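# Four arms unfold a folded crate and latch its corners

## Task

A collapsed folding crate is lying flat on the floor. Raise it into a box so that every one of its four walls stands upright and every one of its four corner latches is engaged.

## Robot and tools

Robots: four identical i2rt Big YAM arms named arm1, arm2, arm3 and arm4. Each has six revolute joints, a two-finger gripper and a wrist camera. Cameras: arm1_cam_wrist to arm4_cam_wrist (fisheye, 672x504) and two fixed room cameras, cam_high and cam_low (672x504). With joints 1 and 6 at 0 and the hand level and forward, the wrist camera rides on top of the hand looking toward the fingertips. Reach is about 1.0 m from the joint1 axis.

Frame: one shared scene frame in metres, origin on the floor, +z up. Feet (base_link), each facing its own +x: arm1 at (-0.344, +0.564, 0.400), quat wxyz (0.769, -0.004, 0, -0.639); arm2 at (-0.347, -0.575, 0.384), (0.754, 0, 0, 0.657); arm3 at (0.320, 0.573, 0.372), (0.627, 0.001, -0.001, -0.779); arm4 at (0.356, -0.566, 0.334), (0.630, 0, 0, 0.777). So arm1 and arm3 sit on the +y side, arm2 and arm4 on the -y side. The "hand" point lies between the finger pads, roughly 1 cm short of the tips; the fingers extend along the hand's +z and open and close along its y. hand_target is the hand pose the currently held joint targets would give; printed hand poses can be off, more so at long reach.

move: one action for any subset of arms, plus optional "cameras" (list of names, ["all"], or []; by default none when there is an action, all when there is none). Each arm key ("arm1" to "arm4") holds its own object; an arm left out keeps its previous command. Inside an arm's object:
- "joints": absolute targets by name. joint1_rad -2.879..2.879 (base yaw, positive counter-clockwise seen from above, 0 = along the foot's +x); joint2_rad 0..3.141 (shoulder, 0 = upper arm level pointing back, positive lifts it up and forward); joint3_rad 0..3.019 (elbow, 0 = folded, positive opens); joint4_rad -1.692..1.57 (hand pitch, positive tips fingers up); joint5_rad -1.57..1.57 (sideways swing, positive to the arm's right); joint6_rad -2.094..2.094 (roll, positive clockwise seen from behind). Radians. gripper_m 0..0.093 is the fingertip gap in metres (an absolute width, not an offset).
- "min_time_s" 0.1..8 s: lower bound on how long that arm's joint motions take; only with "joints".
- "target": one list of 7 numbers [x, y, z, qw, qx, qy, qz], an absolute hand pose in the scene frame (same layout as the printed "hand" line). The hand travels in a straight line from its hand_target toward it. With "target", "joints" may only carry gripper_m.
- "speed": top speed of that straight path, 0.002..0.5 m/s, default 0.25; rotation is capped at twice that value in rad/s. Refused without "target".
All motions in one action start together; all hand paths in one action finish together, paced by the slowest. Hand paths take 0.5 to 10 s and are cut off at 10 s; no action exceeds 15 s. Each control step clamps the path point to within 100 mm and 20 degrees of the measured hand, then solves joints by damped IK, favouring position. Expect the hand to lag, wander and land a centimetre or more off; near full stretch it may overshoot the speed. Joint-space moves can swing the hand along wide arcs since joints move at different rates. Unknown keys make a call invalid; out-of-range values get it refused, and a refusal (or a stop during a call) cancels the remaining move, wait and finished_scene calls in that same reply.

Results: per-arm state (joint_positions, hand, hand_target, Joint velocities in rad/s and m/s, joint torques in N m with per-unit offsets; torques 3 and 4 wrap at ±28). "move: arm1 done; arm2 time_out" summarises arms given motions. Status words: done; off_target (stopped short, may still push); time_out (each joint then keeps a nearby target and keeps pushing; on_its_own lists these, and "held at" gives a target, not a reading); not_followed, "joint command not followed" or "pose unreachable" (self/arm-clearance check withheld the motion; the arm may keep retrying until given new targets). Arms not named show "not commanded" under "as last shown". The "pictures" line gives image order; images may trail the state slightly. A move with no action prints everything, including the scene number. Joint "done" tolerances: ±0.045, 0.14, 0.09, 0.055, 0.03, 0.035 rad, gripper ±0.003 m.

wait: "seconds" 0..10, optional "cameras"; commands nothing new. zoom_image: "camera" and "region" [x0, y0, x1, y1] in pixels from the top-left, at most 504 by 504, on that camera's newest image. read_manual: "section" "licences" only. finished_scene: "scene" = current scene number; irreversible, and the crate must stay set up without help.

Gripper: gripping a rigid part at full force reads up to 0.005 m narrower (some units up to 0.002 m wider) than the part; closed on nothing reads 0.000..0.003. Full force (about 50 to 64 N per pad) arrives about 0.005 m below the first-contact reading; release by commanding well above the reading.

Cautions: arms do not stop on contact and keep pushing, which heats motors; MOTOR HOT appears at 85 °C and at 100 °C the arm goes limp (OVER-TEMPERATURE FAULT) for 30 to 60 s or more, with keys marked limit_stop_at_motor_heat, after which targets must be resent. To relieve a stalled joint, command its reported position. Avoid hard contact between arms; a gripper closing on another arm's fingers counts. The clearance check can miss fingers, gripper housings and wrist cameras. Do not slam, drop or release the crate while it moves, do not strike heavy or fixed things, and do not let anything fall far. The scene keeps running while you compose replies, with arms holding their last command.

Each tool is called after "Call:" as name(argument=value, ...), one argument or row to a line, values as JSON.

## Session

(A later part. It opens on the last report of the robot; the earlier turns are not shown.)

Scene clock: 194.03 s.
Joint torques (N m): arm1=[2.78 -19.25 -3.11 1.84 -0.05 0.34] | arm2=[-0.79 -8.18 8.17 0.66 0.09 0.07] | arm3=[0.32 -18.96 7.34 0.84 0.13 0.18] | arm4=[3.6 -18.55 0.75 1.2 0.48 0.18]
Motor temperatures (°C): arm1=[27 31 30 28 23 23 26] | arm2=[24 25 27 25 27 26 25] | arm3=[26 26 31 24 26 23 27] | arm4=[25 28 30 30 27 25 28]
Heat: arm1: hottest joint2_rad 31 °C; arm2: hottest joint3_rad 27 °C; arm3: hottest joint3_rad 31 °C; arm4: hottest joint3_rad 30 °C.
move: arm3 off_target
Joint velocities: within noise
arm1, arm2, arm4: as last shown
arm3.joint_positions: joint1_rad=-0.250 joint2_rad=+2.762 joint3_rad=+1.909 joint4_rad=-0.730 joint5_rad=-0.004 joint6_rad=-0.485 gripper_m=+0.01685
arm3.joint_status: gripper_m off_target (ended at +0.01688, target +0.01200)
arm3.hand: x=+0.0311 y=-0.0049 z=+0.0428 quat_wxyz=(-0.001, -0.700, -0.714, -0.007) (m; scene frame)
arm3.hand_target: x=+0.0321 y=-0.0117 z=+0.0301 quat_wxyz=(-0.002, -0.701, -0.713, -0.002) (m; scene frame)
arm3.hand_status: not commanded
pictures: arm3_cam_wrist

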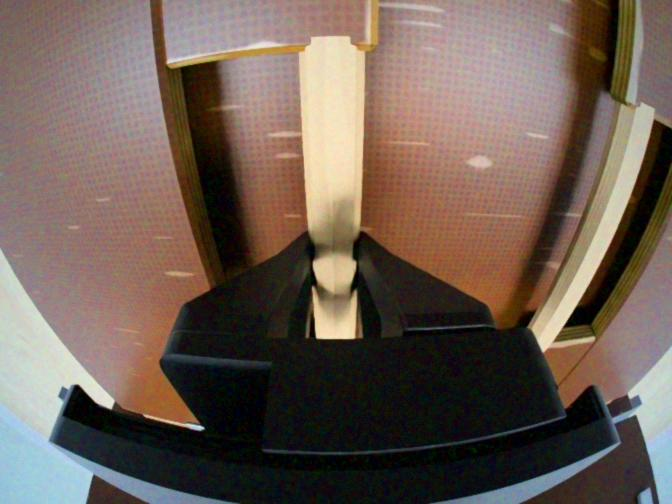

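Call:
move(
  arm3={"target": [0.0395, -0.011, 0.107, -0.0913, 0.6936, 0.7084, -0.0933], "speed": 0.15},
  cameras=[],
)

Call:
move(
  arm3={"target": [0.060, -0.010, 0.157, -0.1811, 0.6758, 0.6902, -0.1849], "speed": 0.15},
  cameras=["arm3_cam_wrist", "cam_low"],
)

Scene clock: 205.07 s.
Joint torques (N m): arm1=[3.19 -19.6 -3.18 1.81 -0.03 0.4] | arm2=[-0.79 -8.18 8.2 0.66 0.09 0.07] | arm3=[0.38 -23.06 3.6 0.76 0.76 0.18] | arm4=[3.6 -18.55 0.75 1.2 0.48 0.18]
Motor temperatures (°C): arm1=[27 32 29 28 23 23 26] | arm2=[24 25 27 25 27 26 25] | arm3=[26 26 32 24 26 23 27] | arm4=[25 28 29 30 27 25 28]
Heat: arm1: hottest joint2_rad 32 °C; arm2: hottest joint3_rad 27 °C; arm3: hottest joint3_rad 32 °C; arm4: hottest joint4_rad 30 °C.
move: arm3 off_target
Joint velocities: within noise
arm1, arm2, arm4: as last shown
arm3.joint_positions: joint1_rad=-0.179 joint2_rad=+2.615 joint3_rad=+1.719 joint4_rad=-0.589 joint5_rad=+0.227 joint6_rad=-0.424 gripper_m=+0.01685
arm3.joint_status: not commanded
arm3.hand: x=+0.0372 y=-0.0047 z=+0.0921 quat_wxyz=(+0.089, -0.695, -0.709, +0.080) (m; scene frame)
arm3.hand_target: x=+0.0398 y=-0.0120 z=+0.1065 quat_wxyz=(+0.091, -0.694, -0.708, +0.093) (m; scene frame)
arm3.hand_status: off_target (0.016 m and 1.5 deg from the pose sent, 0.065 m and 15.7 deg at the start)
pictures: none
No camera images: "cameras" was empty.

Scene clock: 206.63 s.
Joint torques (N m): arm1=[2.43 -19.72 -3.22 1.63 -0.01 0.36] | arm2=[-0.79 -8.23 8.17 0.65 0.1 0.06] | arm3=[-0.03 -21.89 3.62 1.11 1.17 0.1] | arm4=[3.66 -18.55 0.75 1.2 0.48 0.18]
Motor temperatures (°C): arm1=[27 32 29 28 23 23 26] | arm2=[24 25 27 25 27 26 25] | arm3=[26 26 31 24 26 23 28] | arm4=[25 28 29 30 27 25 28]
Heat: arm1: hottest joint2_rad 32 °C; arm2: hottest joint3_rad 27 °C; arm3: hottest joint3_rad 31 °C; arm4: hottest joint4_rad 30 °C.
move: arm3 off_target
Joint velocities: within noise
arm1, arm4: as last shown
arm2.joint_positions: joint1_rad=-0.174 joint2_rad=+1.343 joint3_rad=+0.663 joint4_rad=-0.950 joint5_rad=-0.007 joint6_rad=-0.329 gripper_m=+0.05013
arm2.joint_status: not commanded
arm2.hand: x=-0.2605 y=-0.3035 z=+0.4115 quat_wxyz=(+0.027, +0.714, -0.700, +0.010) (m; scene frame)
arm2.hand_target: x=-0.2517 y=-0.2856 z=+0.4203 quat_wxyz=(+0.008, +0.708, -0.706, +0.002) (m; scene frame)
arm2.hand_status: not commanded
arm3.joint_positions: joint1_rad=-0.087 joint2_rad=+2.498 joint3_rad=+1.573 joint4_rad=-0.494 joint5_rad=+0.479 joint6_rad=-0.350 gripper_m=+0.01685
arm3.joint_status: not commanded
arm3.hand: x=+0.0561 y=-0.0039 z=+0.1433 quat_wxyz=(+0.178, -0.682, -0.689, +0.170) (m; scene frame)
arm3.hand_target: x=+0.0586 y=-0.0105 z=+0.1572 quat_wxyz=(+0.181, -0.678, -0.688, +0.185) (m; scene frame)
arm3.hand_status: off_target (0.016 m and 1.9 deg from the pose sent, 0.069 m and 16.3 deg at the start)
pictures: arm3_cam_wrist, cam_low

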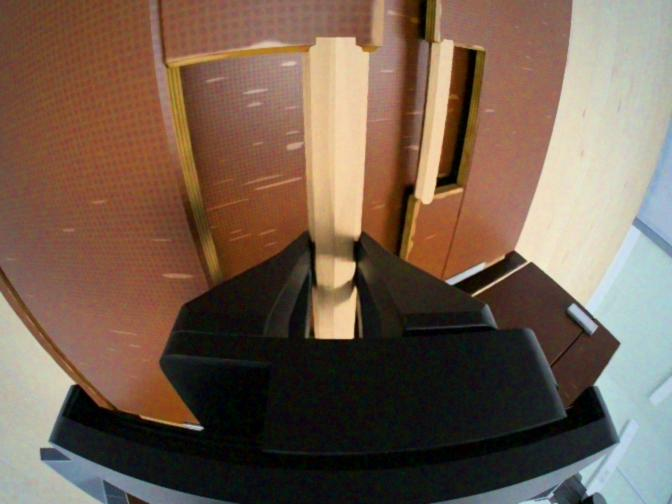

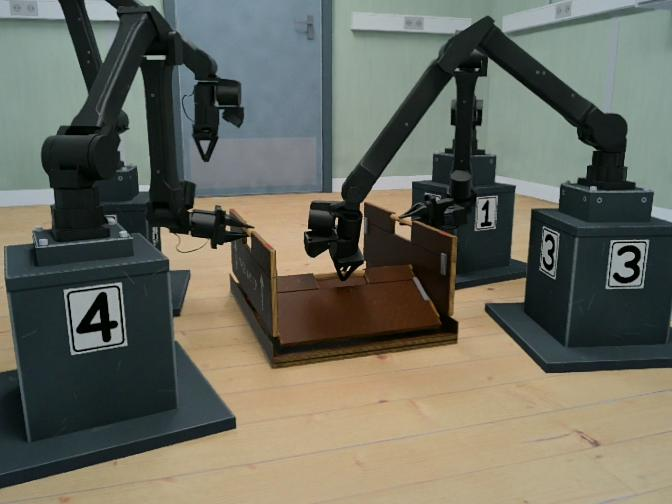

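Call:
move(
  arm3={"target": [0.0945, -0.0095, 0.204, -0.2678, 0.6464, 0.6602, -0.2734], "speed": 0.15},
  arm2={"target": [-0.079, 0.008, 0.205, 0, 0.7071, -0.7071, 0], "speed": 0.3},
  cameras=["arm2_cam_wrist"],
)

Call:
move(
  arm3={"target": [0.137, -0.009, 0.236, -0.3499, 0.6060, 0.6188, -0.3573], "speed": 0.15},
  cameras=["arm3_cam_wrist", "arm2_cam_wrist", "cam_high", "cam_low"],
)

Scene clock: 212.57 s.
Joint torques (N m): arm1=[2.73 -19.55 -3.18 1.66 -0.02 0.35] | arm2=[-0.44 -23.41 7.91 -0.16 0.05 -0.13] | arm3=[-0.03 -21.07 3.66 1.25 1.46 -0.02] | arm4=[3.66 -18.55 0.75 1.2 0.48 0.18]
Motor temperatures (°C): arm1=[27 32 29 27 23 23 26] | arm2=[24 25 27 25 27 26 25] | arm3=[26 27 31 24 26 23 28] | arm4=[25 28 29 30 27 25 28]
Heat: arm1: hottest joint2_rad 32 °C; arm2: hottest joint3_rad 27 °C; arm3: hottest joint3_rad 31 °C; arm4: hottest joint4_rad 30 °C.
move: arm2 off_target; arm3 off_target
Joint velocities: within noise
arm1, arm4: as last shown
arm2.joint_positions: joint1_rad=-0.289 joint2_rad=+2.437 joint3_rad=+1.674 joint4_rad=-0.831 joint5_rad=-0.004 joint6_rad=-0.418 gripper_m=+0.05013
arm2.joint_status: not commanded
arm2.hand: x=-0.0891 y=-0.0055 z=+0.1970 quat_wxyz=(+0.011, +0.705, -0.709, +0.002) (m; scene frame)
arm2.hand_target: x=-0.0796 y=+0.0055 z=+0.2027 quat_wxyz=(+0.001, +0.706, -0.709, +0.000) (m; scene frame)
arm2.hand_status: off_target (0.019 m and 1.3 deg from the pose sent, 0.415 m and 3.5 deg at the start)
arm3.joint_positions: joint1_rad=+0.025 joint2_rad=+2.429 joint3_rad=+1.481 joint4_rad=-0.455 joint5_rad=+0.746 joint6_rad=-0.260 gripper_m=+0.01685
arm3.joint_status: not commanded
arm3.hand: x=+0.0889 y=-0.0022 z=+0.1883 quat_wxyz=(+0.265, -0.656, -0.658, +0.258) (m; scene frame)
arm3.hand_target: x=+0.0919 y=-0.0093 z=+0.2035 quat_wxyz=(+0.268, -0.647, -0.659, +0.274) (m; scene frame)
arm3.hand_status: off_target (0.018 m and 2.1 deg from the pose sent, 0.072 m and 16.5 deg at the start)
pictures: arm2_cam_wrist

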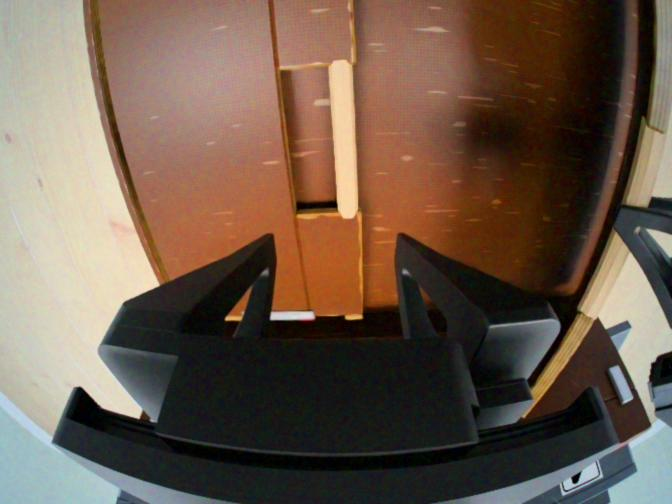

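Scene clock: 214.07 s.
Joint torques (N m): arm1=[3.08 -19.49 -3.21 1.77 -0.02 0.36] | arm2=[-0.62 -23.41 7.88 -0.06 0.04 -0.13] | arm3=[0.73 -20.78 4.4 0.34 1.58 -0.02] | arm4=[3.6 -18.55 0.75 1.2 0.47 0.18]
Motor temperatures (°C): arm1=[27 32 29 27 23 23 26] | arm2=[24 25 27 25 27 26 25] | arm3=[26 27 31 24 27 23 28] | arm4=[25 28 29 30 27 25 28]
Heat: arm1: hottest joint2_rad 32 °C; arm2: hottest joint3_rad 27 °C; arm3: hottest joint3_rad 31 °C; arm4: hottest joint4_rad 30 °C.
move: arm3 off_target
Joint velocities: within noise
arm1, arm2, arm4: as last shown
arm3.joint_positions: joint1_rad=+0.140 joint2_rad=+2.423 joint3_rad=+1.450 joint4_rad=-0.481 joint5_rad=+1.022 joint6_rad=-0.139 gripper_m=+0.01685
arm3.joint_status: not commanded
arm3.hand: x=+0.1279 y=+0.0005 z=+0.2204 quat_wxyz=(+0.347, -0.617, -0.616, +0.345) (m; scene frame)
arm3.hand_target: x=+0.1336 y=-0.0078 z=+0.2355 quat_wxyz=(+0.352, -0.606, -0.618, +0.356) (m; scene frame)
arm3.hand_status: off_target (0.020 m and 2.0 deg from the pose sent, 0.068 m and 16.6 deg at the start)
pictures: arm2_cam_wrist, arm3_cam_wrist, cam_high, cam_low

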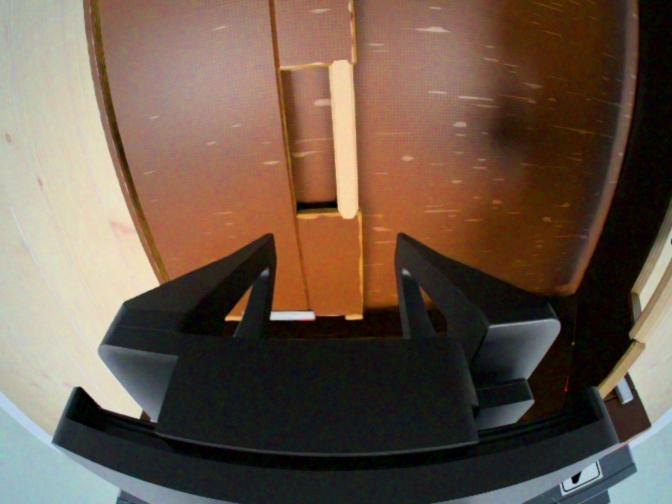

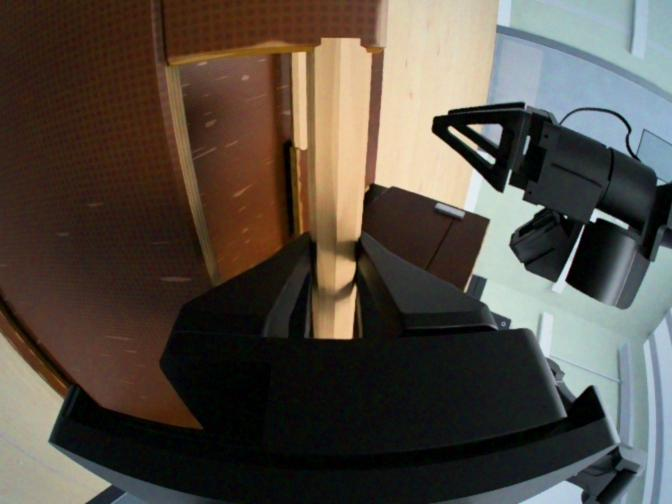

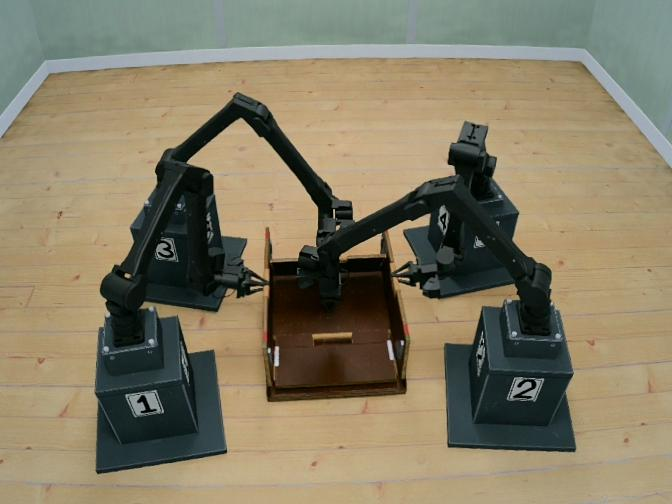

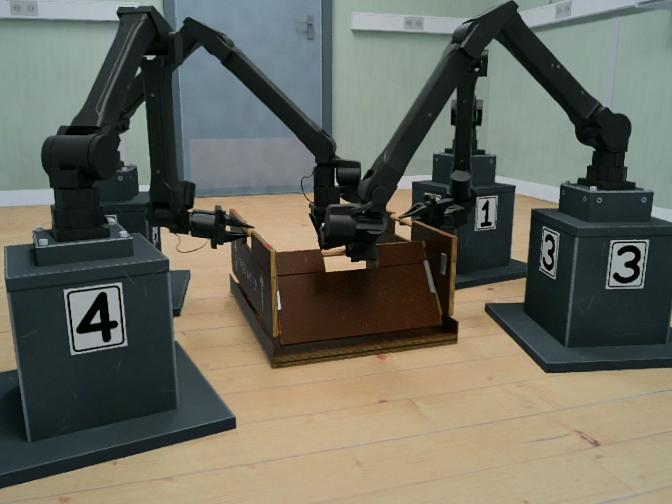

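Call:
move(
  arm3={"target": [0.195, -0.009, 0.2605, -0.4260, 0.5551, 0.5669, -0.4350], "speed": 0.15},
  arm2={"target": [-0.075, -0.007, 0.088, 0, 0.7071, -0.7071, 0], "speed": 0.25},
  cameras=["arm2_cam_wrist", "arm3_cam_wrist", "cam_high", "cam_low"],
)

Scene clock: 225.10 s.
Joint torques (N m): arm1=[2.43 -19.37 -3.32 1.69 -0.04 0.38] | arm2=[-0.62 -23.77 6.78 0.7 0.08 -0.13] | arm3=[0.26 -19.25 6.69 -1.2 1.86 -0.04] | arm4=[3.6 -18.55 0.75 1.21 0.48 0.18]
Motor temperatures (°C): arm1=[27 32 29 27 23 23 26] | arm2=[24 27 27 25 27 26 25] | arm3=[26 28 31 24 28 23 28] | arm4=[25 28 28 30 27 25 28]
Heat: arm1: hottest joint2_rad 32 °C; arm2: hottest joint2_rad 27 °C; arm3: hottest joint3_rad 31 °C; arm4: hottest joint4_rad 30 °C.
move: arm2 off_target; arm3 off_target
Joint velocities: within noise
arm1.joint_positions: joint1_rad=+0.849 joint2_rad=+2.565 joint3_rad=+0.799 joint4_rad=+1.364 joint5_rad=+1.045 joint6_rad=-1.219 gripper_m=+0.01723
arm1.joint_status: not commanded
arm1.hand: x=-0.0350 y=+0.2030 z=+0.2422 quat_wxyz=(+0.017, -0.016, -0.771, +0.636) (m; scene frame)
arm1.hand_target: x=-0.0297 y=+0.2202 z=+0.2460 quat_wxyz=(+0.003, -0.002, -0.776, +0.631) (m; scene frame)
arm1.hand_status: not commanded
arm2.joint_positions: joint1_rad=-0.302 joint2_rad=+2.645 joint3_rad=+1.729 joint4_rad=-0.694 joint5_rad=-0.004 joint6_rad=-0.437 gripper_m=+0.05013
arm2.joint_status: not commanded
arm2.hand: x=-0.0874 y=-0.0225 z=+0.0850 quat_wxyz=(+0.019, +0.706, -0.708, +0.005) (m; scene frame)
arm2.hand_target: x=-0.0750 y=-0.0086 z=+0.0887 quat_wxyz=(+0.000, +0.707, -0.708, +0.000) (m; scene frame)
arm2.hand_status: off_target (0.020 m and 2.2 deg from the pose sent, 0.110 m and 1.3 deg at the start)
arm3.joint_positions: joint1_rad=+0.279 joint2_rad=+2.472 joint3_rad=+1.521 joint4_rad=-0.796 joint5_rad=+1.276 joint6_rad=+0.205 gripper_m=+0.01685
arm3.joint_status: not commanded
arm3.hand: x=+0.1898 y=+0.0030 z=+0.2500 quat_wxyz=(+0.415, -0.571, -0.564, +0.428) (m; scene frame)
arm3.hand_target: x=+0.1961 y=-0.0116 z=+0.2614 quat_wxyz=(+0.421, -0.556, -0.566, +0.440) (m; scene frame)
arm3.hand_status: off_target (0.017 m and 2.3 deg from the pose sent, 0.079 m and 16.4 deg at the start)
arm4.joint_positions: joint1_rad=+0.901 joint2_rad=+2.348 joint3_rad=+0.808 joint4_rad=+1.135 joint5_rad=+1.093 joint6_rad=-1.213 gripper_m=+0.01687
arm4.joint_status: not commanded
arm4.hand: x=-0.0130 y=-0.2093 z=+0.2449 quat_wxyz=(-0.640, +0.768, -0.005, +0.007) (m; scene frame)
arm4.hand_target: x=-0.0201 y=-0.2183 z=+0.2575 quat_wxyz=(-0.643, +0.766, -0.001, +0.000) (m; scene frame)
arm4.hand_status: not commanded
pictures: arm2_cam_wrist, arm3_cam_wrist, cam_high, cam_low

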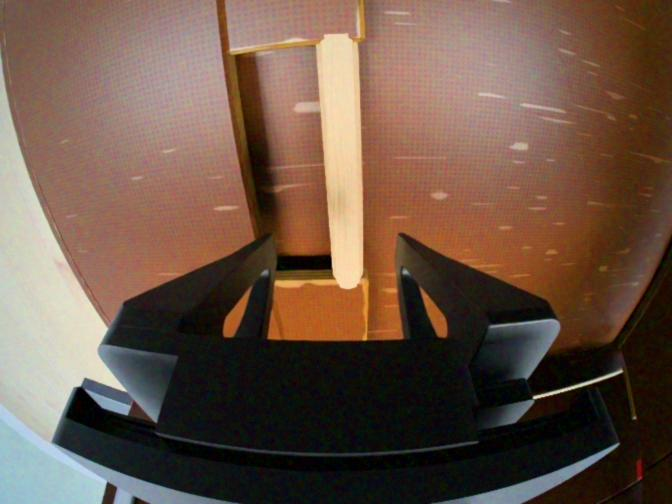

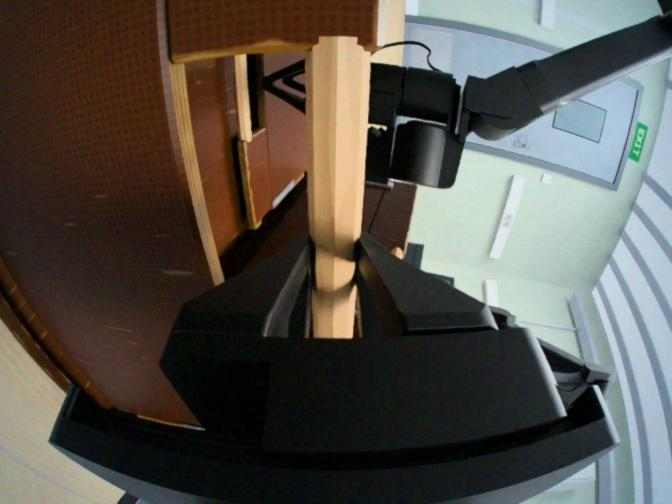

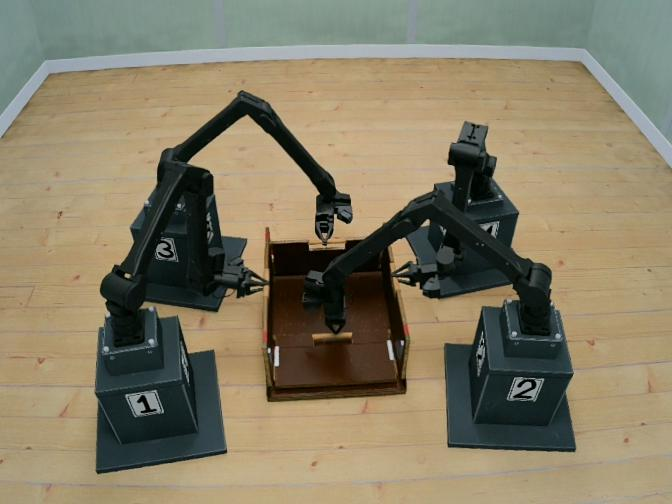

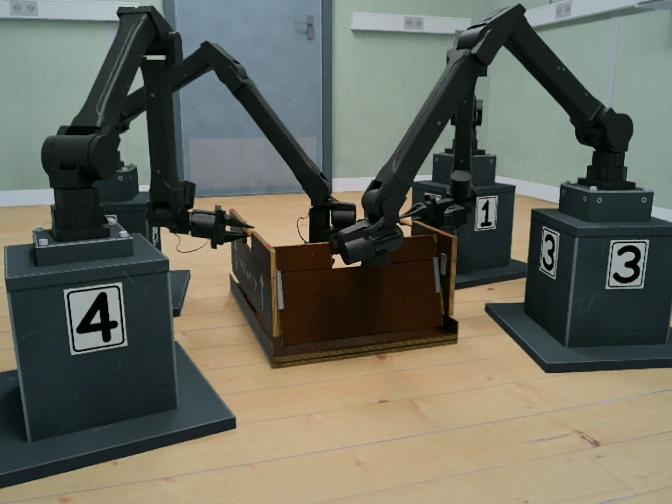

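Call:
move(
  arm3={"target": [0.243, -0.010, 0.264, -0.4590, 0.5281, 0.5393, -0.4688], "speed": 0.08},
  arm2={"target": [-0.0695, -0.007, 0.036, 0, 0.7071, -0.7071, 0], "speed": 0.15},
  cameras=["arm2_cam_wrist", "arm3_cam_wrist", "cam_high", "cam_low"],
)

Scene clock: 230.03 s.
Joint torques (N m): arm1=[2.9 -19.72 -3.3 1.7 0.01 0.36] | arm2=[-0.85 -23.94 6.61 0.66 0.09 -0.13] | arm3=[-0.38 -19.78 3.52 0.23 0.68 -0.07] | arm4=[3.6 -18.55 0.76 1.21 0.48 0.18]
Motor temperatures (°C): arm1=[27 32 29 27 23 23 26] | arm2=[24 27 27 25 27 26 25] | arm3=[26 28 30 24 28 23 28] | arm4=[25 28 28 30 27 25 28]
Heat: arm1: hottest joint2_rad 32 °C; arm2: hottest joint2_rad 27 °C; arm3: hottest joint3_rad 30 °C; arm4: hottest joint4_rad 30 °C.
move: arm2 off_target; arm3 not_followed
Joint velocities: within noise
arm1, arm4: as last shown
arm2.joint_positions: joint1_rad=-0.302 joint2_rad=+2.765 joint3_rad=+1.823 joint4_rad=-0.663 joint5_rad=-0.004 joint6_rad=-0.444 gripper_m=+0.05013
arm2.joint_status: not commanded
arm2.hand: x=-0.0853 y=-0.0180 z=+0.0345 quat_wxyz=(+0.016, +0.709, -0.705, +0.004) (m; scene frame)
arm2.hand_target: x=-0.0734 y=-0.0061 z=+0.0363 quat_wxyz=(+0.000, +0.709, -0.705, +0.000) (m; scene frame)
arm2.hand_status: off_target (0.019 m and 2.0 deg from the pose sent, 0.054 m and 2.2 deg at the start)
arm3.joint_positions: joint1_rad=+0.310 joint2_rad=+2.504 joint3_rad=+1.558 joint4_rad=-0.925 joint5_rad=+1.330 joint6_rad=+0.340 gripper_m=+0.01685
arm3.joint_status: not commanded
arm3.on_its_own: joint4_rad is held at -0.918, not at its first target -0.826; joint6_rad is held at +0.316, not at its first target +0.190
arm3.hand: x=+0.2044 y=+0.0042 z=+0.2523 quat_wxyz=(+0.427, -0.557, -0.552, +0.450) (m; scene frame)
arm3.hand_target: x=+0.2048 y=+0.0041 z=+0.2530 quat_wxyz=(+0.429, -0.553, -0.557, +0.446) (m; scene frame)
arm3.hand_status: not_followed (0.043 m and 5.6 deg from the pose sent, 0.057 m and 8.9 deg at the start)
pictures: arm2_cam_wrist, arm3_cam_wrist, cam_high, cam_low
pose unreachable (arm3 arm): on one or more control steps of this call this arm could not follow its commanded pose, so it was not sent that pose on those steps. On the call's last step it was still not sent that pose. It may still have moved: this result reports where it is.
cause: moving toward the commanded pose would bring two parts of the arm too close to each other (its wrist (the part past joint 4) and its wrist camera, 1 mm apart when it was first held).

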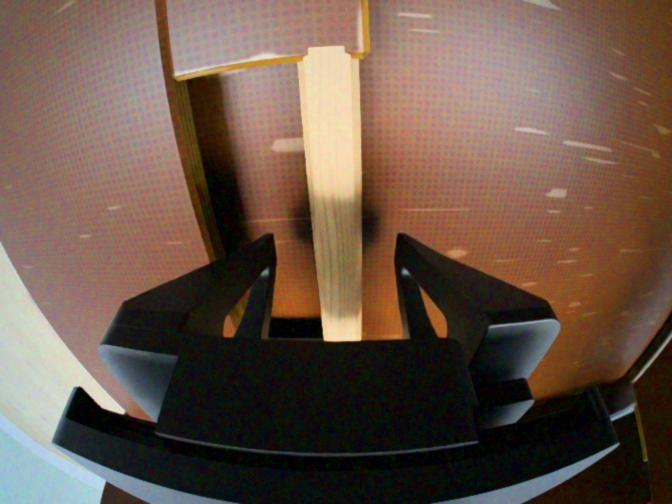

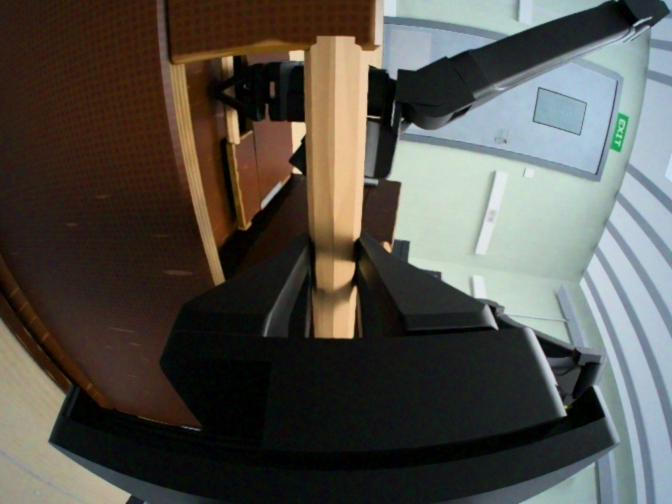

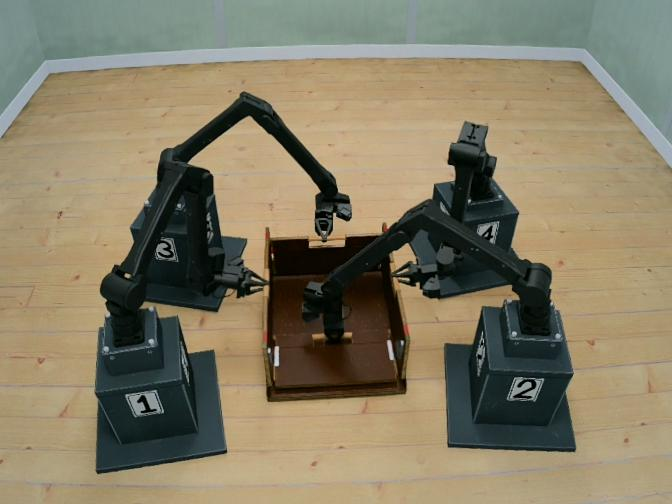

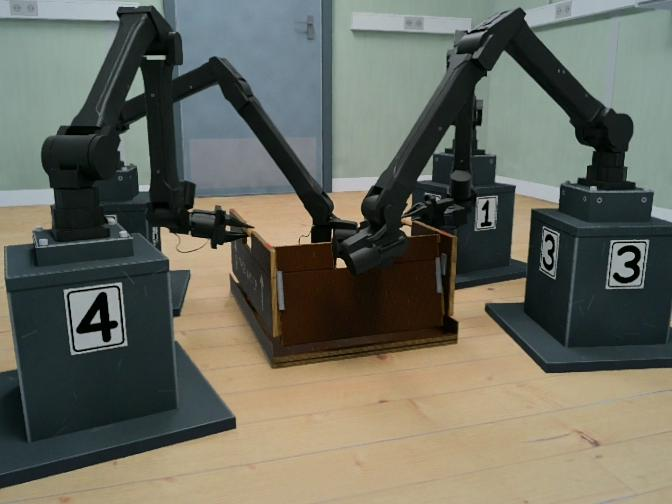

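Call:
move(
  arm3={"target": [0.2095, -0.004, 0.261, -0.2706, 0.3799, 0.6533, -0.5964], "speed": 0.2},
  arm2={"joints": {"gripper_m": 0.012}, "min_time_s": 0.7},
  cameras=["arm2_cam_wrist", "arm3_cam_wrist", "cam_low"],
)

Scene clock: 239.73 s.
Joint torques (N m): arm1=[3.08 -19.6 -3.26 1.59 -0.02 0.36] | arm2=[-0.79 -23.94 6.56 0.61 -0.11 -0.01] | arm3=[-0.62 -16.62 2.33 3.77 -0.38 -0.65] | arm4=[3.66 -18.55 0.76 1.21 0.48 0.18]
Motor temperatures (°C): arm1=[27 32 29 27 23 23 26] | arm2=[24 27 27 25 27 26 25] | arm3=[26 28 30 24 28 23 28] | arm4=[25 28 28 30 27 25 28]
Heat: arm1: hottest joint2_rad 32 °C; arm2: hottest joint2_rad 27 °C; arm3: hottest joint3_rad 30 °C; arm4: hottest joint4_rad 30 °C.
move: arm2 off_target; arm3 off_target
Joint velocities: within noise
arm1, arm4: as last shown
arm2.joint_positions: joint1_rad=-0.302 joint2_rad=+2.765 joint3_rad=+1.823 joint4_rad=-0.662 joint5_rad=+0.001 joint6_rad=-0.464 gripper_m=+0.01712
arm2.joint_status: gripper_m off_target (ended at +0.01714, target +0.01200)
arm2.hand: x=-0.0844 y=-0.0180 z=+0.0345 quat_wxyz=(+0.015, +0.716, -0.698, +0.006) (m; scene frame)
arm2.hand_target: x=-0.0735 y=-0.0063 z=+0.0362 quat_wxyz=(+0.000, +0.713, -0.702, +0.000) (m; scene frame)
arm2.hand_status: not commanded
arm3.joint_positions: joint1_rad=+0.281 joint2_rad=+2.461 joint3_rad=+1.009 joint4_rad=+1.126 joint5_rad=+1.023 joint6_rad=-1.162 gripper_m=+0.01685
arm3.joint_status: not commanded
arm3.hand: x=+0.2085 y=+0.0050 z=+0.2549 quat_wxyz=(+0.266, -0.403, -0.650, +0.587) (m; scene frame)
arm3.hand_target: x=+0.2095 y=-0.0030 z=+0.2612 quat_wxyz=(+0.273, -0.381, -0.656, +0.592) (m; scene frame)
arm3.hand_status: off_target (0.011 m and 3.0 deg from the pose sent, 0.013 m and 34.0 deg at the start; pose on its path clipped on 4 of 93 steps)
pictures: arm2_cam_wrist, arm3_cam_wrist, cam_low

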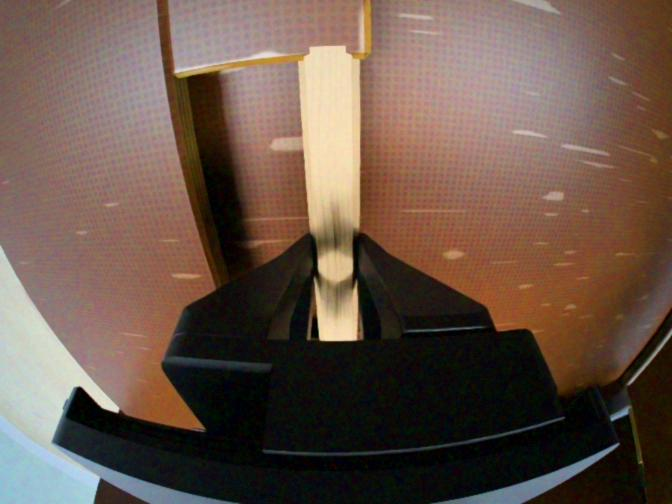

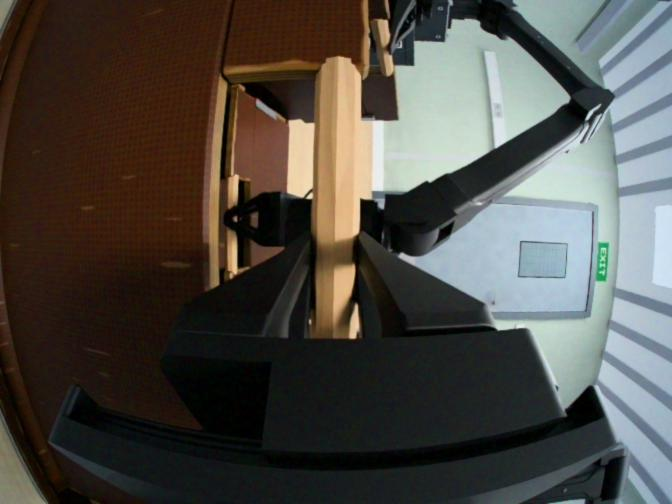

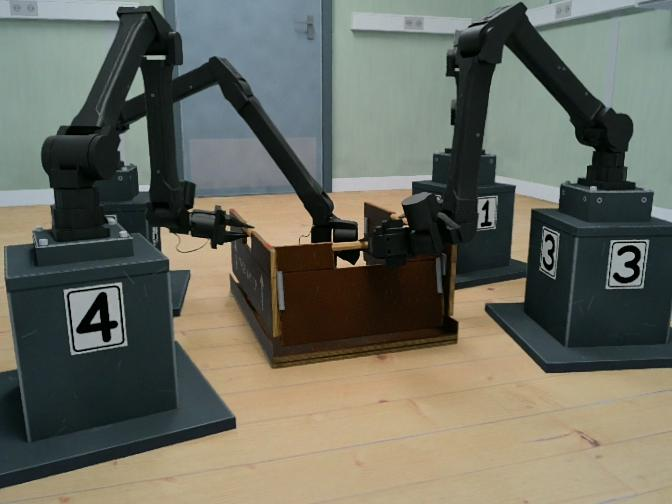

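Call:
move(
  arm3={"target": [0.2425, -0.006, 0.262, -0.2706, 0.3799, 0.6533, -0.5964], "speed": 0.08},
  arm2={"target": [-0.081, -0.007, 0.102, -0.0934, 0.7091, -0.6929, 0.0912], "speed": 0.15},
  cameras=["arm3_cam_wrist", "cam_high", "cam_low"],
)

Call:
move(
  arm2={"target": [-0.102, -0.008, 0.154, -0.1851, 0.6909, -0.6751, 0.1809], "speed": 0.15},
  cameras=["arm2_cam_wrist"],
)

Scene clock: 248.30 s.
Joint torques (N m): arm1=[3.08 -19.02 -3.33 1.85 0.02 0.36] | arm2=[0.32 -27.28 3.88 0.44 0.78 0.1] | arm3=[2.26 -16.38 3.34 2.47 0.38 -0.35] | arm4=[3.6 -18.55 0.75 1.21 0.48 0.18]
Motor temperatures (°C): arm1=[27 32 29 27 23 23 26] | arm2=[24 28 27 25 27 26 25] | arm3=[26 27 30 24 27 24 28] | arm4=[25 28 28 30 27 25 28]
Heat: arm1: hottest joint2_rad 32 °C; arm2: hottest joint2_rad 28 °C; arm3: hottest joint3_rad 30 °C; arm4: hottest joint4_rad 30 °C.
move: arm2 off_target; arm3 off_target
Joint velocities: within noise
arm1, arm4: as last shown
arm2.joint_positions: joint1_rad=-0.235 joint2_rad=+2.636 joint3_rad=+1.647 joint4_rad=-0.516 joint5_rad=+0.218 joint6_rad=-0.413 gripper_m=+0.01712
arm2.joint_status: not commanded
arm2.hand: x=-0.0889 y=-0.0187 z=+0.0765 quat_wxyz=(-0.072, +0.715, -0.690, +0.088) (m; scene frame)
arm2.hand_target: x=-0.0839 y=-0.0050 z=+0.1008 quat_wxyz=(-0.092, +0.710, -0.692, +0.088) (m; scene frame)
arm2.hand_status: off_target (0.029 m and 2.6 deg from the pose sent, 0.069 m and 15.9 deg at the start)
arm3.joint_positions: joint1_rad=+0.305 joint2_rad=+2.461 joint3_rad=+1.010 joint4_rad=+1.128 joint5_rad=+1.054 joint6_rad=-1.163 gripper_m=+0.01685
arm3.joint_status: not commanded
arm3.hand: x=+0.2195 y=+0.0057 z=+0.2569 quat_wxyz=(+0.271, -0.402, -0.647, +0.589) (m; scene frame)
arm3.hand_target: x=+0.2427 y=-0.0069 z=+0.2622 quat_wxyz=(+0.267, -0.379, -0.655, +0.597) (m; scene frame)
arm3.hand_status: off_target (0.026 m and 2.8 deg from the pose sent, 0.036 m and 3.0 deg at the start)
pictures: arm3_cam_wrist, cam_high, cam_low

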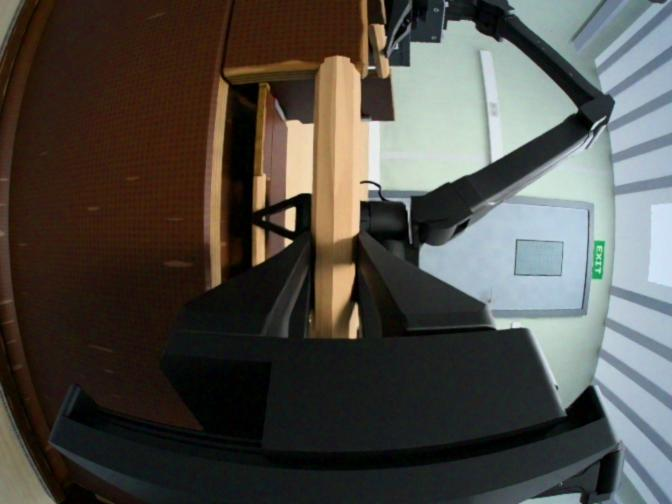

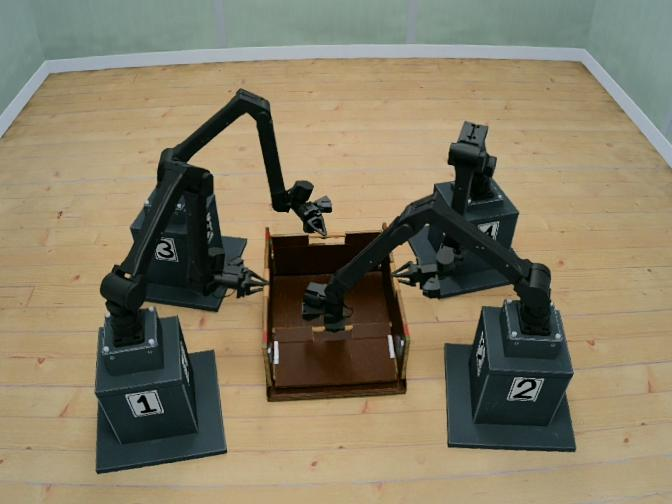

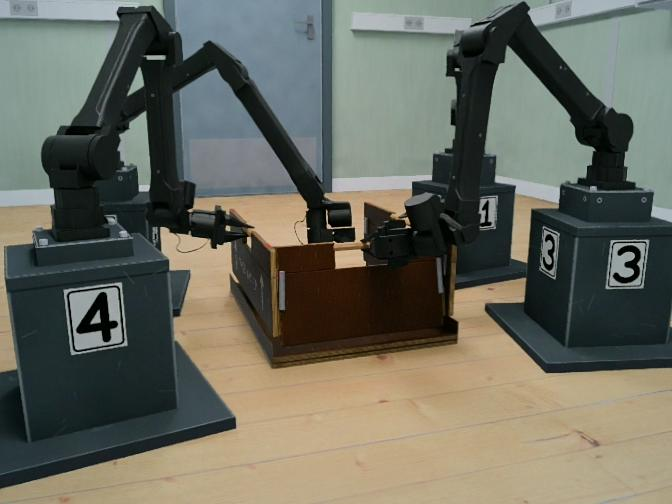

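Scene clock: 249.83 s.
Joint torques (N m): arm1=[3.25 -19.08 -3.22 1.8 0 0.38] | arm2=[0.03 -26.23 3.85 0.57 1.22 0.07] | arm3=[3.08 -16.21 3.18 2.36 0.42 -0.34] | arm4=[3.66 -18.55 0.75 1.2 0.48 0.18]
Motor temperatures (°C): arm1=[27 32 29 27 23 23 27] | arm2=[24 28 27 25 27 26 25] | arm3=[26 27 29 24 27 24 28] | arm4=[25 28 28 30 27 25 28]
Heat: arm1: hottest joint2_rad 32 °C; arm2: hottest joint2_rad 28 °C; arm3: hottest joint3_rad 29 °C; arm4: hottest joint4_rad 30 °C.
move: arm2 off_target
Joint velocities: within noise
arm1, arm3, arm4: as last shown
arm2.joint_positions: joint1_rad=-0.138 joint2_rad=+2.521 joint3_rad=+1.507 joint4_rad=-0.430 joint5_rad=+0.478 joint6_rad=-0.341 gripper_m=+0.01712
arm2.joint_status: not commanded
arm2.hand: x=-0.1063 y=-0.0191 z=+0.1290 quat_wxyz=(-0.164, +0.698, -0.673, +0.182) (m; scene frame)
arm2.hand_target: x=-0.1007 y=-0.0081 z=+0.1530 quat_wxyz=(-0.184, +0.690, -0.676, +0.182) (m; scene frame)
arm2.hand_status: off_target (0.028 m and 2.6 deg from the pose sent, 0.079 m and 17.1 deg at the start)
pictures: arm2_cam_wrist

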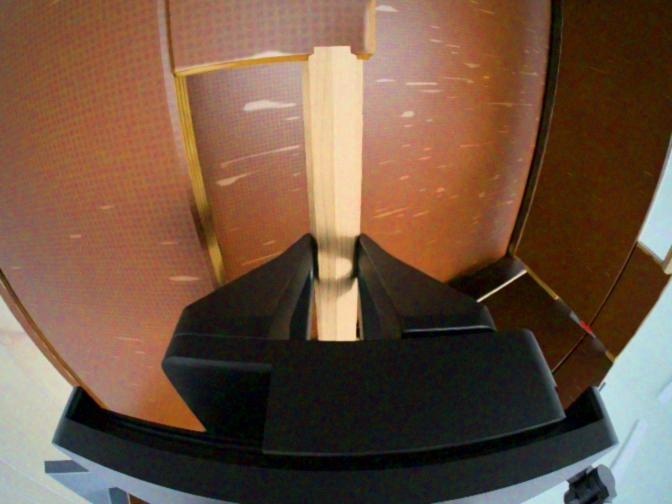

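Call:
zoom_image(
  camera="cam_high",
  region=[250, 210, 420, 300],
)

Call:
zoom_image(
  camera="cam_low",
  region=[220, 190, 470, 370],
)

This scene's latest camera images include none from cam_high. They are from: arm2_cam_wrist. cam_high's image comes with the result of a call that names it in "cameras".

This scene's latest camera images include none from cam_low. They are from: arm2_cam_wrist. cam_low's image comes with the result of a call that names it in "cameras".

Call:
move(
  arm2={"target": [-0.138, -0.009, 0.206, -0.3556, 0.69, -0.6045, 0.179], "speed": 0.2},
  cameras=["arm2_cam_wrist", "cam_high", "cam_low"],
)

Call:
zoom_image(
  camera="cam_high",
  region=[250, 210, 420, 300],
)

Call:
zoom_image(
  camera="cam_low",
  region=[220, 190, 470, 370],
)

Scene clock: 254.77 s.
Joint torques (N m): arm1=[3.08 -19.25 -3.18 1.62 0.02 0.34] | arm2=[0.15 -24.88 2.84 1.44 0.82 -0.14] | arm3=[2.96 -16.44 3.21 2.47 0.4 -0.34] | arm4=[3.66 -18.49 0.76 1.21 0.47 0.18]
Motor temperatures (°C): arm1=[27 33 29 27 23 23 27] | arm2=[24 29 27 25 28 26 25] | arm3=[26 27 29 24 27 24 28] | arm4=[25 29 27 30 27 25 28]
Heat: arm1: hottest joint2_rad 33 °C; arm2: hottest joint2_rad 29 °C; arm3: hottest joint3_rad 29 °C; arm4: hottest joint4_rad 30 °C.
move: arm2 off_target
Joint velocities: within noise
arm1, arm3, arm4: as last shown
arm2.joint_positions: joint1_rad=-0.039 joint2_rad=+2.398 joint3_rad=+1.205 joint4_rad=+0.087 joint5_rad=+0.659 joint6_rad=-0.479 gripper_m=+0.01712
arm2.joint_status: not commanded
arm2.hand: x=-0.1399 y=-0.0204 z=+0.1769 quat_wxyz=(-0.335, +0.698, -0.605, +0.186) (m; scene frame)
arm2.hand_target: x=-0.1376 y=-0.0078 z=+0.2055 quat_wxyz=(-0.356, +0.691, -0.602, +0.180) (m; scene frame)
arm2.hand_status: off_target (0.031 m and 2.7 deg from the pose sent, 0.084 m and 23.4 deg at the start)
pictures: arm2_cam_wrist, cam_high, cam_low

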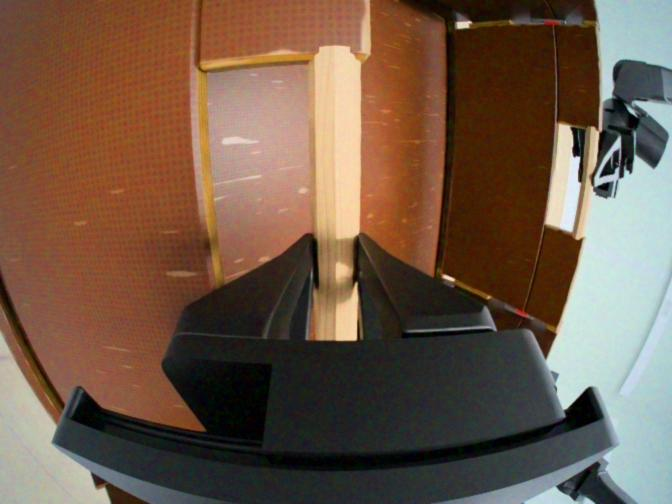

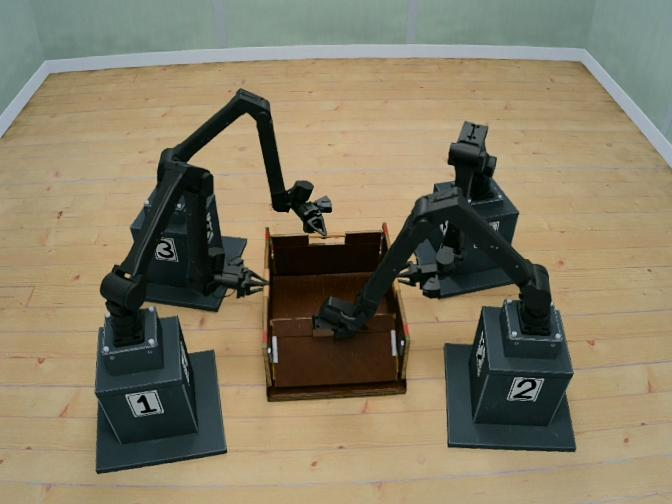

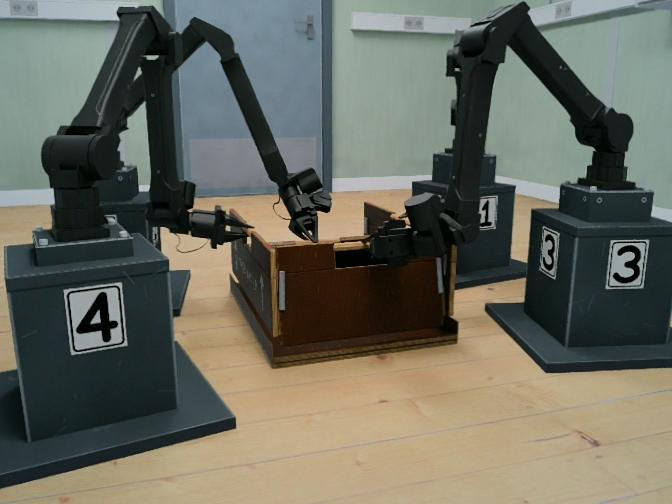

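Scaled by 2.965 from the camera's 672x504 image, which has a finer 960x720 frame.

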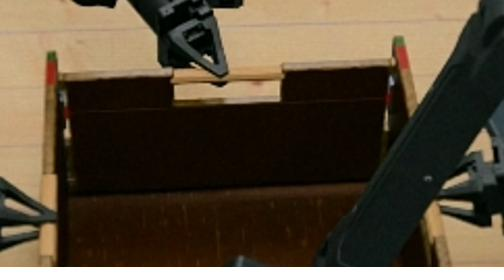

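Scaled by 2.016 from the camera's 672x504 image, which has a finer 960x720 frame.

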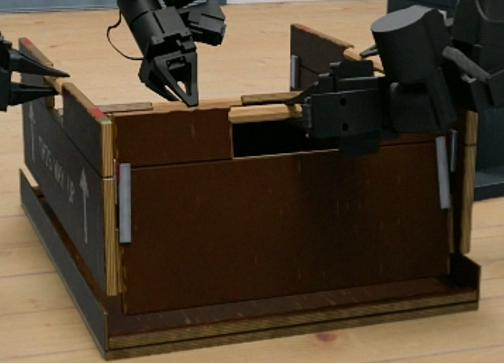

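Call:
move(
  arm3={"target": [0.262, -0.006, 0.264, -0.2706, 0.3799, 0.6533, -0.5964], "speed": 0.05},
  arm2={"target": [-0.181, -0.011, 0.242, -0.5022, 0.6887, -0.4922, 0.1773], "speed": 0.2},
  cameras=["arm2_cam_wrist", "arm3_cam_wrist", "cam_high"],
)

Call:
zoom_image(
  camera="cam_high",
  region=[250, 210, 420, 300],
)

Scene clock: 259.83 s.
Joint torques (N m): arm1=[2.9 -19.49 -3.28 1.76 0 0.37] | arm2=[-0.79 -21.71 2.59 2.69 0.91 -0.29] | arm3=[3.02 -17.08 3.02 1.73 0.36 -0.13] | arm4=[3.66 -18.55 0.75 1.21 0.48 0.18]
Motor temperatures (°C): arm1=[27 33 29 27 23 23 27] | arm2=[24 29 27 25 28 26 25] | arm3=[26 27 29 24 27 24 28] | arm4=[25 29 27 30 27 25 28]
Heat: arm1: hottest joint2_rad 33 °C; arm2: hottest joint2_rad 29 °C; arm3: hottest joint3_rad 29 °C; arm4: hottest joint4_rad 30 °C.
move: arm2 off_target; arm3 off_target
Joint velocities: within noise
arm1, arm4: as last shown
arm2.joint_positions: joint1_rad=+0.066 joint2_rad=+2.389 joint3_rad=+0.996 joint4_rad=+0.670 joint5_rad=+0.758 joint6_rad=-0.768 gripper_m=+0.01712
arm2.joint_status: not commanded
arm2.hand: x=-0.1870 y=-0.0223 z=+0.2156 quat_wxyz=(-0.478, +0.703, -0.496, +0.178) (m; scene frame)
arm2.hand_target: x=-0.1799 y=-0.0105 z=+0.2414 quat_wxyz=(-0.503, +0.686, -0.495, +0.177) (m; scene frame)
arm2.hand_status: off_target (0.029 m and 3.2 deg from the pose sent, 0.078 m and 23.2 deg at the start)
arm3.joint_positions: joint1_rad=+0.341 joint2_rad=+2.461 joint3_rad=+1.018 joint4_rad=+1.112 joint5_rad=+1.102 joint6_rad=-1.165 gripper_m=+0.01685
arm3.joint_status: not commanded
arm3.hand: x=+0.2351 y=+0.0064 z=+0.2585 quat_wxyz=(+0.280, -0.399, -0.645, +0.589) (m; scene frame)
arm3.hand_target: x=+0.2617 y=-0.0056 z=+0.2643 quat_wxyz=(+0.271, -0.380, -0.653, +0.597) (m; scene frame)
arm3.hand_status: off_target (0.030 m and 2.8 deg from the pose sent, 0.045 m and 2.8 deg at the start)
pictures: arm2_cam_wrist, arm3_cam_wrist, cam_high

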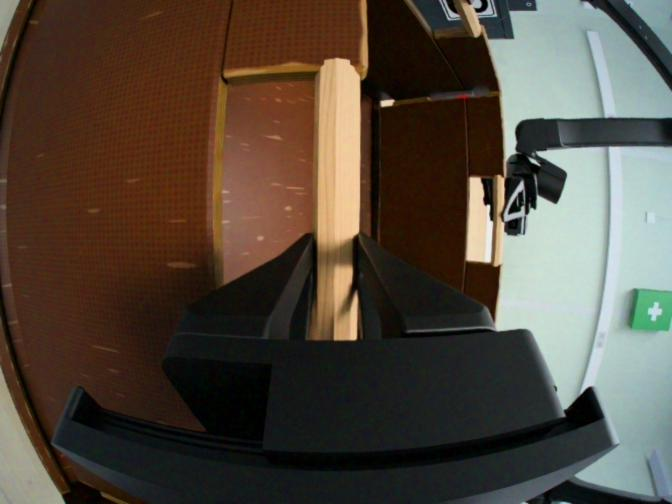

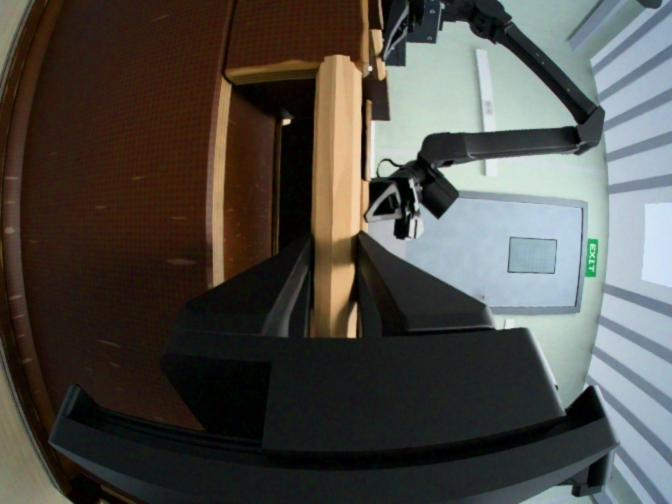

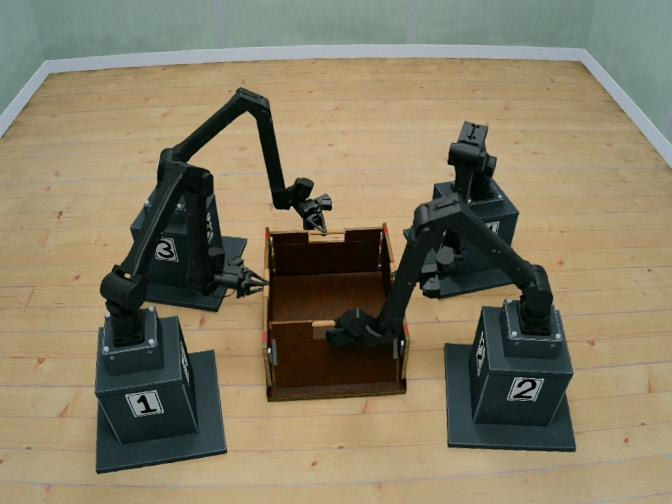

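Scaled by 2.965 from the camera's 672x504 image, which has a finer 960x720 frame.

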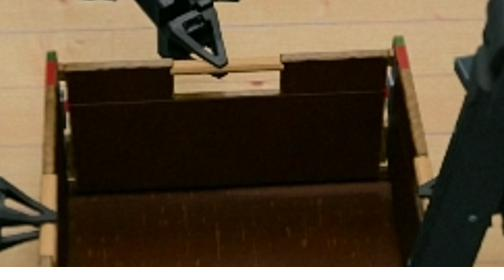

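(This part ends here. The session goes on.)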